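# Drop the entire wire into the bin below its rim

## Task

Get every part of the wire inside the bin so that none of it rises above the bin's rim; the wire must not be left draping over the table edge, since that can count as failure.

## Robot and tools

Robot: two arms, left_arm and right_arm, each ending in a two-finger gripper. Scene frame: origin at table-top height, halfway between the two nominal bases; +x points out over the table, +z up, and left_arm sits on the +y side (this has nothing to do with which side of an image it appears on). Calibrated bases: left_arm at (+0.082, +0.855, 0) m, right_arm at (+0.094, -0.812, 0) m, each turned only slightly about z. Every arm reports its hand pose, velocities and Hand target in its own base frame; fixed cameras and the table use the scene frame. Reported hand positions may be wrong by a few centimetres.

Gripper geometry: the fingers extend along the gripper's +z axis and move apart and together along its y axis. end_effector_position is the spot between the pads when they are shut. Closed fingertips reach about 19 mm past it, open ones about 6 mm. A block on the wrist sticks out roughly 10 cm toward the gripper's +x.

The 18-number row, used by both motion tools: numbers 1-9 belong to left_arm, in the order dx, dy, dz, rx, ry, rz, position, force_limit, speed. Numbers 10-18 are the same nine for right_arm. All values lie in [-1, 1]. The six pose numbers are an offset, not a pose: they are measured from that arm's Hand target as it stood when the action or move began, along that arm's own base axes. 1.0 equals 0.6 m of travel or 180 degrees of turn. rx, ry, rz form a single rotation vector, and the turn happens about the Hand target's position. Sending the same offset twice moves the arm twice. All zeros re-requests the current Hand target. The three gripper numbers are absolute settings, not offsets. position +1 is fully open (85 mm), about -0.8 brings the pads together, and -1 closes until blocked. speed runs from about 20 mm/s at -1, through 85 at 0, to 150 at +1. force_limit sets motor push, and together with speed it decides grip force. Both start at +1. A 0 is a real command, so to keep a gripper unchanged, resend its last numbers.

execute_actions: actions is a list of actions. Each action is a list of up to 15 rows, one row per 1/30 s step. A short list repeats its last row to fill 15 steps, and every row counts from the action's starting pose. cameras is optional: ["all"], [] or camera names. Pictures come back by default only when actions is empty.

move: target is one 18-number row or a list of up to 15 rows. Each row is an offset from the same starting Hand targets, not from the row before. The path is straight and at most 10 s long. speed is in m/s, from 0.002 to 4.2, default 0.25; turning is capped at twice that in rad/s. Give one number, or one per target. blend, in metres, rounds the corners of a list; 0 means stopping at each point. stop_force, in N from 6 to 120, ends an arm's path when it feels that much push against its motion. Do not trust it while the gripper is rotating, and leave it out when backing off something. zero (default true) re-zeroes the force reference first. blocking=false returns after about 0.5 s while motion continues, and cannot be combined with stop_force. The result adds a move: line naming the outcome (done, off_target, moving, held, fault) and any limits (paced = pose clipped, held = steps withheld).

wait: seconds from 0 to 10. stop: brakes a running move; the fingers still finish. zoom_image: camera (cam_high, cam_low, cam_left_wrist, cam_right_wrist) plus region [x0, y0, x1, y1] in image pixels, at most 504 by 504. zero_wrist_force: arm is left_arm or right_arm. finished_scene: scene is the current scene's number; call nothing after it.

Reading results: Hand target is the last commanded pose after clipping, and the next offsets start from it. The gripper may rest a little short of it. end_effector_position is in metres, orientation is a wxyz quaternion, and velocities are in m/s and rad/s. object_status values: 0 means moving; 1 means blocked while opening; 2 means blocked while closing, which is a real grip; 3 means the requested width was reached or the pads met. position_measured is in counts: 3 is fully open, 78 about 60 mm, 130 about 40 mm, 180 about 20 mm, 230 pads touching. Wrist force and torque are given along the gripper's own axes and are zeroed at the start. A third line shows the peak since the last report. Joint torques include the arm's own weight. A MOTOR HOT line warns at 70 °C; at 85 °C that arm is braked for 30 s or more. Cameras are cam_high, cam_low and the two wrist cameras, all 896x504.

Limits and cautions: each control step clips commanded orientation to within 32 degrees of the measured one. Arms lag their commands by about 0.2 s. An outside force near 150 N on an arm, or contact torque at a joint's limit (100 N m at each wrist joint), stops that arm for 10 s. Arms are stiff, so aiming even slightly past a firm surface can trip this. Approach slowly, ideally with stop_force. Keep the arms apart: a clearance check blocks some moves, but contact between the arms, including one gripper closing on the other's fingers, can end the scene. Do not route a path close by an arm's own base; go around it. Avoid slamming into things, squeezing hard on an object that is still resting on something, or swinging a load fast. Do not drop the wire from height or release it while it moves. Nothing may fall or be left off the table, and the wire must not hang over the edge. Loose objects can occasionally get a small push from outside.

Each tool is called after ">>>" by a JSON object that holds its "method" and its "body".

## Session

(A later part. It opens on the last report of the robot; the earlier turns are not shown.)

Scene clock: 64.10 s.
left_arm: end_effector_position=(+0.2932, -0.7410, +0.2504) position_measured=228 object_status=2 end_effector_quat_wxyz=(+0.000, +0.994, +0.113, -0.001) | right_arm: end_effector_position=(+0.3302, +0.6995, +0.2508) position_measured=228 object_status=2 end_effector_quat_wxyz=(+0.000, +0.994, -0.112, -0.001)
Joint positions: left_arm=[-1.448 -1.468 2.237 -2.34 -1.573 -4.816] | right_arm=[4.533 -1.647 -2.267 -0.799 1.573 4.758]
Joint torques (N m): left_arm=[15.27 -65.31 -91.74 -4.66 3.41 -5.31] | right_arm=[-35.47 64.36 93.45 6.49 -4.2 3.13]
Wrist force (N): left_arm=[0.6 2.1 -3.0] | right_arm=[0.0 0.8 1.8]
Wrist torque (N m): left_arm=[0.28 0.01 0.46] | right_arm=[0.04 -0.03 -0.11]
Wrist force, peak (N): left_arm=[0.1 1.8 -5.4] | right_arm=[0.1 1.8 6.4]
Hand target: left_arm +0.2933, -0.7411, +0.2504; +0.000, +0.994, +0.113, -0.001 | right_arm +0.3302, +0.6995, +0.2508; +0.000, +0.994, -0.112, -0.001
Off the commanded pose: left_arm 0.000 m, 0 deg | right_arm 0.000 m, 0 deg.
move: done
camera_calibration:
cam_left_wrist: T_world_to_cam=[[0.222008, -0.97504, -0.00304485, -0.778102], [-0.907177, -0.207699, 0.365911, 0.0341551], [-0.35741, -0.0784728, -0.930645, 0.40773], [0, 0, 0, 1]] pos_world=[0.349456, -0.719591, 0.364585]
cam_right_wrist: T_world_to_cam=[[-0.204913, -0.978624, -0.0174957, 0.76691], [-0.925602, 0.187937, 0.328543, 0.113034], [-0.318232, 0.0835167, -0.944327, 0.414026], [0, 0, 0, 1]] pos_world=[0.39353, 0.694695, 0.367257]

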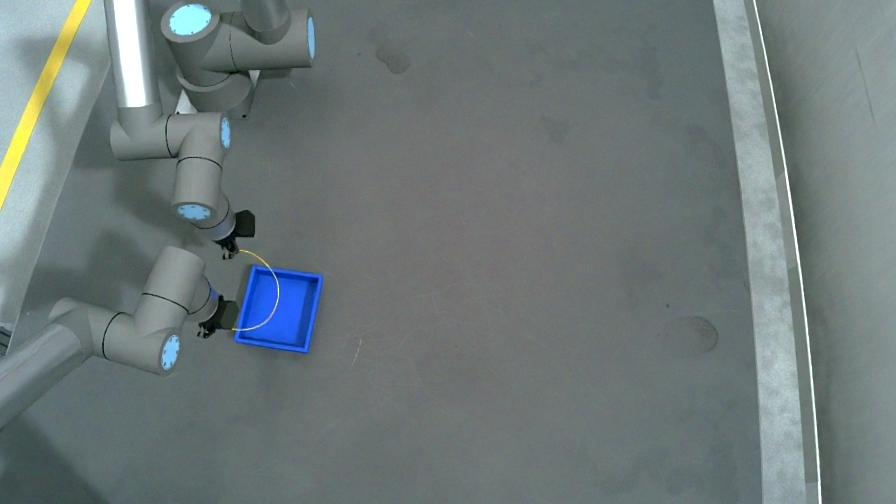

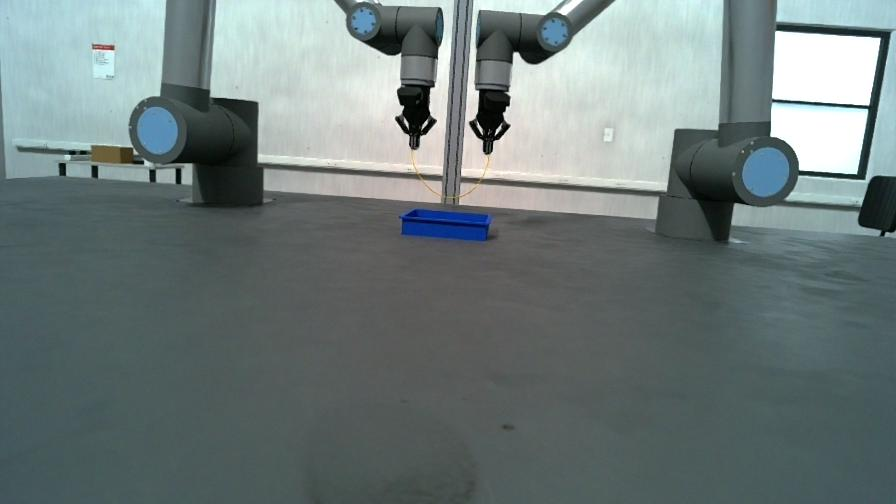

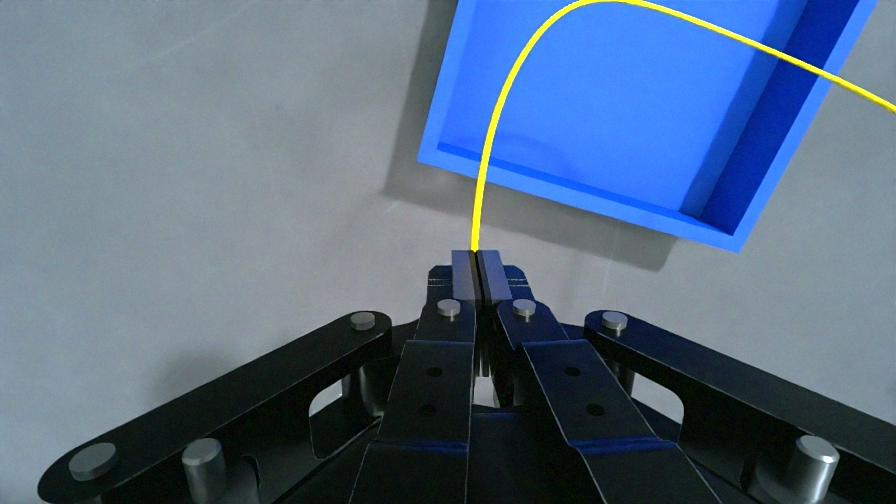

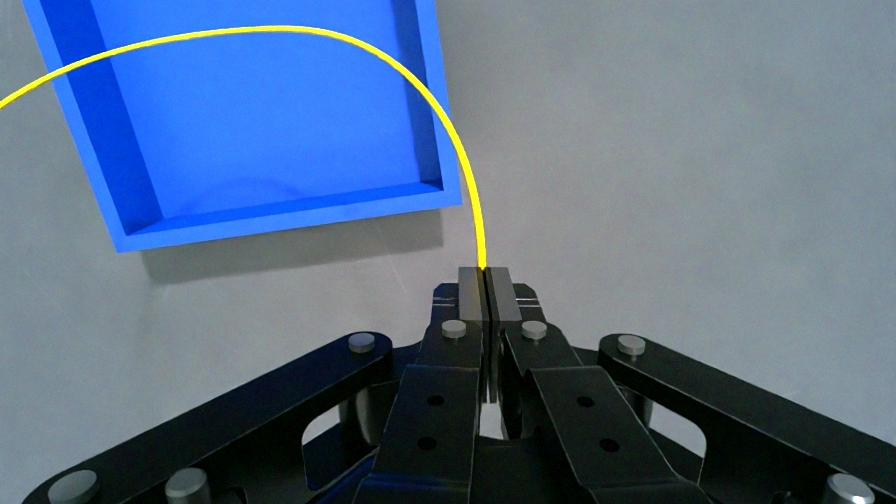

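>>> {"method": "move", "body": {"target": [[0.06,-0.0335,0,0,0,0.172,-1,-0.6,-1,0.0575,0.0953,0,0,0,-0.192,-1,-0.6,-1],[0.06,-0.0335,-0.31,0,0,0.172,-1,-0.6,-1,0.0575,0.0953,-0.31,0,0,-0.192,-1,-0.6,-1]], "blend": [0.03,0], "speed": 0.25, "cameras": ["all"]}}

Scene clock: 71.57 s.
left_arm: end_effector_position=(+0.3293, -0.7611, +0.0646) position_measured=228 object_status=2 end_effector_quat_wxyz=(+0.000, +0.927, +0.374, -0.001) | right_arm: end_effector_position=(+0.3647, +0.7566, +0.0650) position_measured=228 object_status=2 end_effector_quat_wxyz=(+0.000, +0.915, -0.402, -0.001)
Joint positions: left_arm=[-1.406 -1.213 2.293 -2.652 -1.573 -5.315] | right_arm=[4.504 -1.936 -2.278 -0.497 1.573 5.333]
Joint torques (N m): left_arm=[15.53 -103.04 -27.66 -15.44 3.58 4.56] | right_arm=[-29.3 108.06 39.18 16.24 -4.05 -2.05]
Wrist force (N): left_arm=[0.6 3.3 -3.0] | right_arm=[0.3 1.1 2.3]
Wrist torque (N m): left_arm=[0.45 -0.07 0.43] | right_arm=[0.05 -0.12 -0.12]
Wrist force, peak (N): left_arm=[0.5 3.2 -5.4] | right_arm=[0.7 1.3 4.6]
Hand target: left_arm +0.3293, -0.7612, +0.0644; +0.000, +0.927, +0.374, -0.001 | right_arm +0.3647, +0.7566, +0.0648; +0.000, +0.915, -0.402, -0.001
Off the commanded pose: left_arm 0.000 m, 0 deg | right_arm 0.000 m, 0 deg.
move: done
camera_calibration:
cam_left_wrist: T_world_to_cam=[[0.692203, -0.721697, -0.00299842, -0.768217], [-0.670888, -0.64499, 0.365919, -0.279974], [-0.266016, -0.251278, -0.930642, 0.084502], [0, 0, 0, 1]] pos_world=[0.36641, -0.713767, 0.178785]
cam_right_wrist: T_world_to_cam=[[-0.724134, -0.689436, -0.0175162, 0.797305], [-0.655417, 0.680055, 0.328565, -0.275638], [-0.214612, 0.249405, -0.944319, 0.081568], [0, 0, 0, 1]] pos_world=[0.414203, 0.716797, 0.181557]

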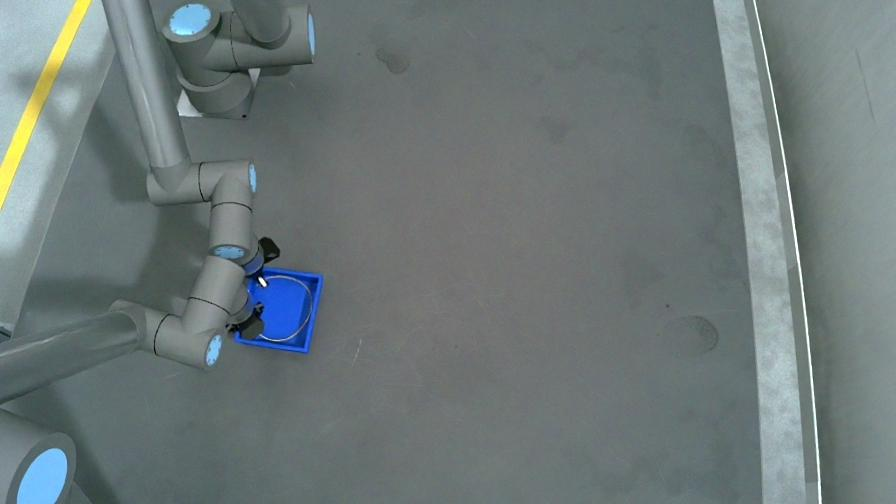

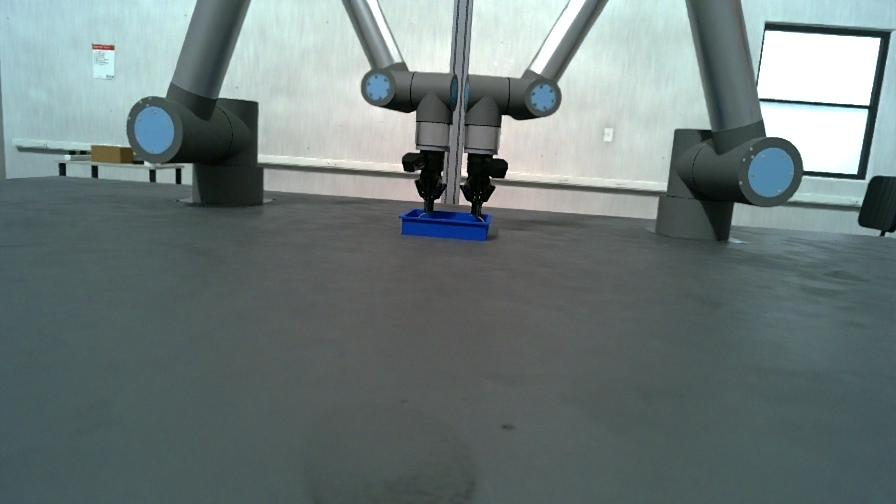

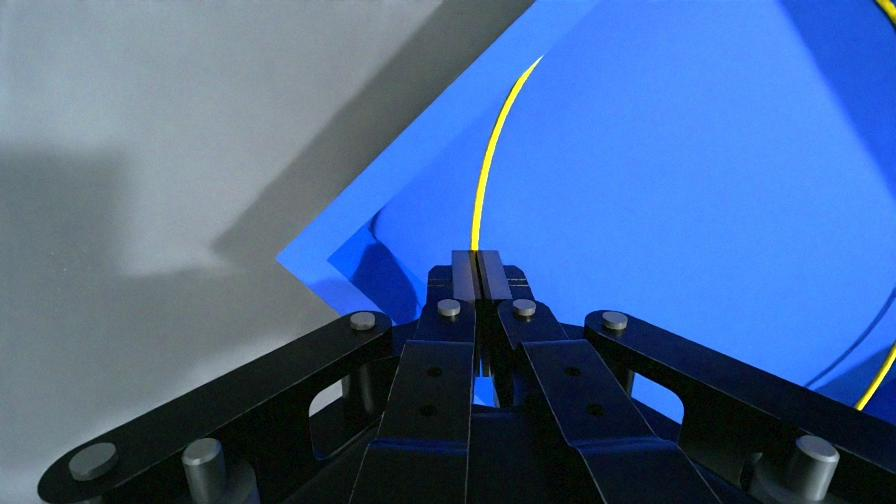

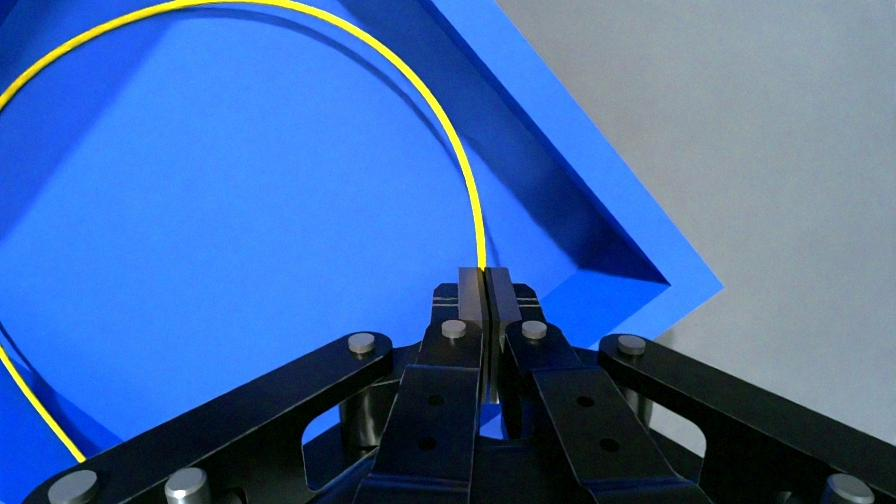

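>>> {"method": "move", "body": {"target": [0,0,-0.05,0,0,0,-1,-0.6,-1,0,0,-0.05,0,0,0,-1,-0.6,-1], "speed": 0.012, "stop_force": 12}}

>>> {"method": "move", "body": {"target": [0,0,0,0,0,0,-0.5,-0.6,-1,0,0,0,0,0,0,-0.5,-0.6,-1], "cameras": ["cam_left_wrist","cam_right_wrist"]}}

Scene clock: 76.40 s.
left_arm: end_effector_position=(+0.3293, -0.7612, +0.0344) position_measured=228 object_status=2 end_effector_quat_wxyz=(+0.000, +0.927, +0.374, -0.001) | right_arm: end_effector_position=(+0.3647, +0.7566, +0.0348) position_measured=228 object_status=2 end_effector_quat_wxyz=(+0.000, +0.915, -0.402, -0.001)
Joint positions: left_arm=[-1.406 -1.171 2.303 -2.703 -1.573 -5.315] | right_arm=[4.504 -1.977 -2.288 -0.446 1.573 5.333]
Joint torques (N m): left_arm=[12.43 -104.63 -24.86 -14.95 3.17 4.39] | right_arm=[-28.43 110.82 37.43 14.08 -3.82 -2.44]
Wrist force (N): left_arm=[0.3 3.1 -3.0] | right_arm=[1.1 0.6 2.0]
Wrist torque (N m): left_arm=[0.37 -0.06 0.43] | right_arm=[-0.05 -0.26 -0.10]
Wrist force, peak (N): left_arm=[0.6 3.3 -3.6] | right_arm=[0.6 0.9 2.7]
Hand target: left_arm +0.3293, -0.7612, +0.0344; +0.000, +0.927, +0.374, -0.001 | right_arm +0.3647, +0.7566, +0.0348; +0.000, +0.915, -0.402, -0.001
Off the commanded pose: left_arm 0.000 m, 0 deg | right_arm 0.000 m, 0 deg.
move: done

Scene clock: 77.37 s.
left_arm: end_effector_position=(+0.3293, -0.7612, +0.0344) position_measured=192 object_status=0 end_effector_quat_wxyz=(+0.000, +0.927, +0.374, -0.001) | right_arm: end_effector_position=(+0.3647, +0.7566, +0.0348) position_measured=192 object_status=0 end_effector_quat_wxyz=(+0.000, +0.915, -0.402, -0.001)
Joint positions: left_arm=[-1.406 -1.171 2.303 -2.703 -1.573 -5.315] | right_arm=[4.504 -1.977 -2.288 -0.446 1.573 5.333]
Joint torques (N m): left_arm=[12.54 -102.9 -24.44 -14.5 3.11 4.52] | right_arm=[-30.97 108.73 36.18 14.05 -3.29 -2.57]
Wrist force (N): left_arm=[0.3 3.1 -3.1] | right_arm=[1.0 1.1 1.8]
Wrist torque (N m): left_arm=[0.38 -0.06 0.43] | right_arm=[0.04 -0.25 -0.10]
Wrist force, peak (N): left_arm=[0.3 3.5 -3.2] | right_arm=[1.1 1.0 2.2]
Hand target: left_arm +0.3293, -0.7612, +0.0344; +0.000, +0.927, +0.374, -0.001 | right_arm +0.3647, +0.7566, +0.0348; +0.000, +0.915, -0.402, -0.001
Off the commanded pose: left_arm 0.000 m, 0 deg | right_arm 0.000 m, 0 deg.
move: done
camera_calibration:
cam_left_wrist: T_world_to_cam=[[0.692203, -0.721697, -0.00299842, -0.76838], [-0.670888, -0.64499, 0.365919, -0.268987], [-0.266016, -0.251278, -0.930642, 0.0563715], [0, 0, 0, 1]] pos_world=[0.36641, -0.713867, 0.148585]
cam_right_wrist: T_world_to_cam=[[-0.724134, -0.689436, -0.0175162, 0.796774], [-0.655417, 0.680055, 0.328565, -0.265683], [-0.214612, 0.249405, -0.944319, 0.0529551], [0, 0, 0, 1]] pos_world=[0.414203, 0.716797, 0.151257]
Images, in order (width x height): cam_left_wrist 896x504, cam_right_wrist 896x504.

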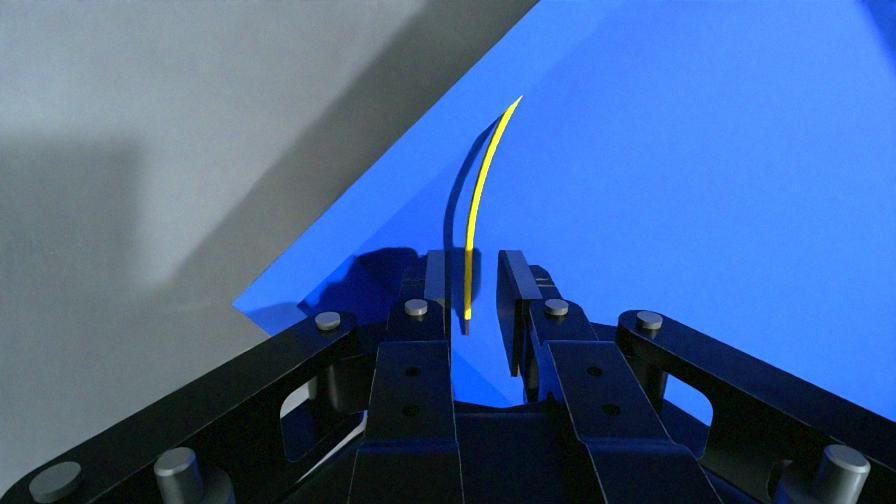

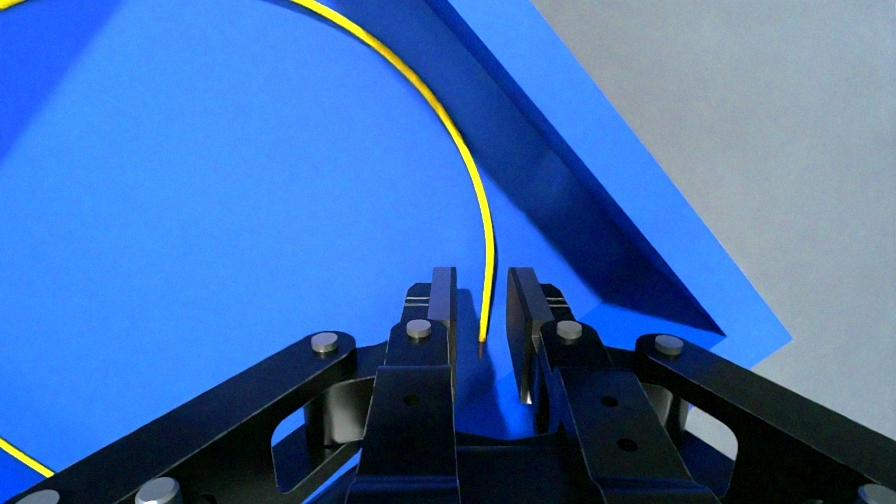

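>>> {"method": "move", "body": {"target": [0,0,0.3,0,0,0,-0.5,-0.6,-1,0,0,0.3,0,0,0,-0.5,-0.6,-1], "speed": 0.15, "cameras": ["all"]}}

Scene clock: 80.20 s.
left_arm: end_effector_position=(+0.3293, -0.7611, +0.2141) position_measured=192 object_status=3 end_effector_quat_wxyz=(+0.000, +0.927, +0.374, -0.001) | right_arm: end_effector_position=(+0.3648, +0.7566, +0.2146) position_measured=192 object_status=3 end_effector_quat_wxyz=(+0.000, +0.915, -0.403, -0.001)
Joint positions: left_arm=[-1.406 -1.396 2.22 -2.395 -1.573 -5.315] | right_arm=[4.504 -1.756 -2.205 -0.75 1.573 5.332]
Joint torques (N m): left_arm=[-22.22 -146.86 -86.29 -4.86 0.66 -3.45] | right_arm=[15.97 126.53 93.29 7.64 -1.44 3.66]
Wrist force (N): left_arm=[0.7 2.5 -2.8] | right_arm=[0.7 0.9 1.4]
Wrist torque (N m): left_arm=[0.24 -0.13 0.33] | right_arm=[0.03 -0.15 -0.06]
Wrist force, peak (N): left_arm=[0.8 2.9 -4.8] | right_arm=[0.9 1.3 4.1]
Hand target: left_arm +0.3293, -0.7612, +0.2144; +0.000, +0.927, +0.374, -0.001 | right_arm +0.3647, +0.7566, +0.2148; +0.000, +0.915, -0.402, -0.001
Off the commanded pose: left_arm 0.000 m, 0 deg | right_arm 0.000 m, 0 deg.
move: done
camera_calibration:
cam_left_wrist: T_world_to_cam=[[0.692221, -0.72168, -0.00293374, -0.767854], [-0.670906, -0.645007, 0.365856, -0.334633], [-0.265923, -0.251285, -0.930667, 0.223722], [0, 0, 0, 1]] pos_world=[0.36651, -0.713767, 0.328385]
cam_right_wrist: T_world_to_cam=[[-0.72415, -0.689418, -0.0175846, 0.799871], [-0.655431, 0.680071, 0.328503, -0.324677], [-0.214517, 0.249411, -0.944339, 0.222732], [0, 0, 0, 1]] pos_world=[0.414203, 0.716697, 0.331057]

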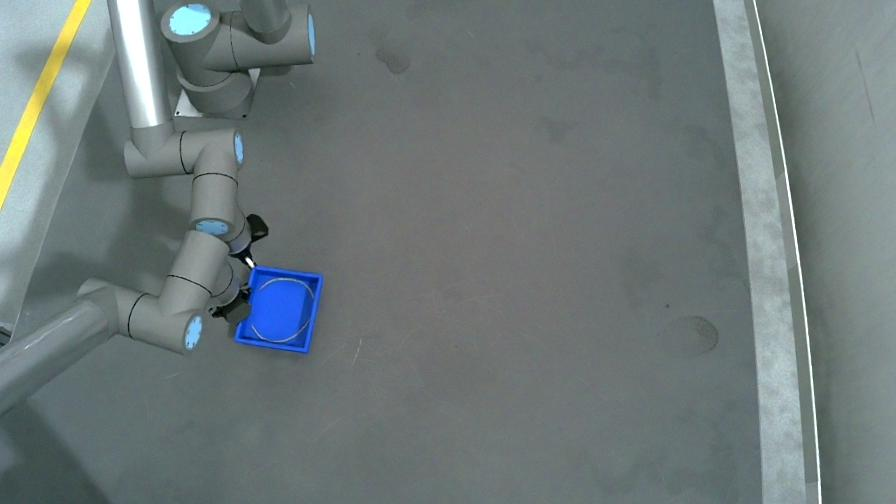

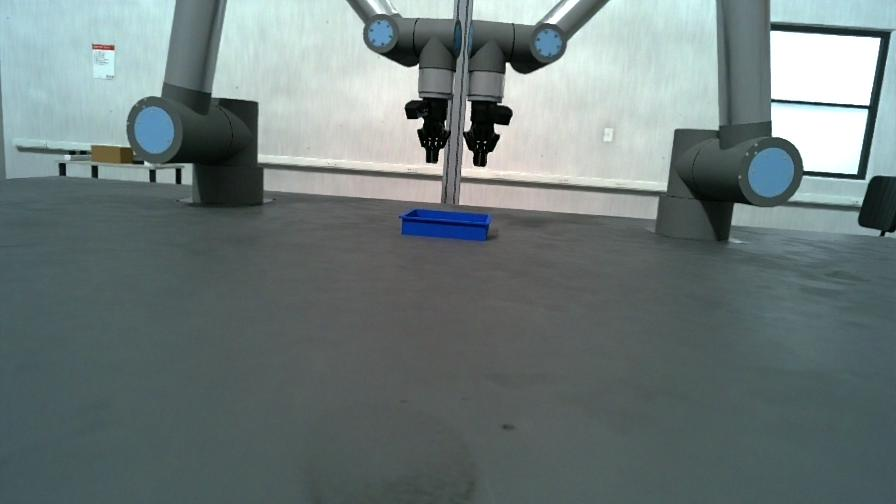

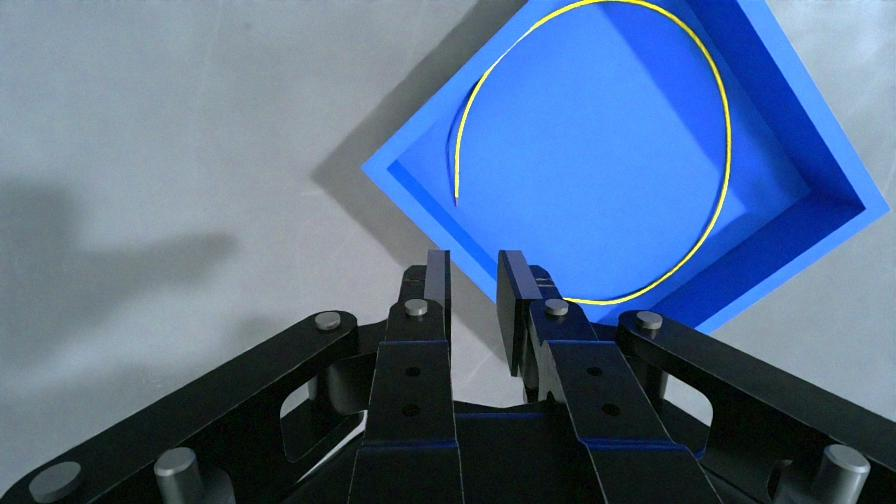

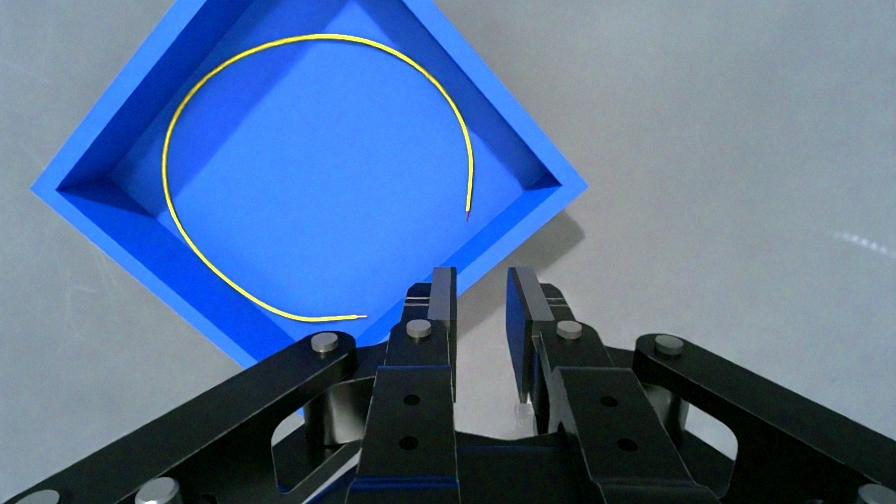

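Whole wire is inside, below the rim.

>>> {"method": "finished_scene", "body": {"scene": 2}}

The scene is finished: the task was done.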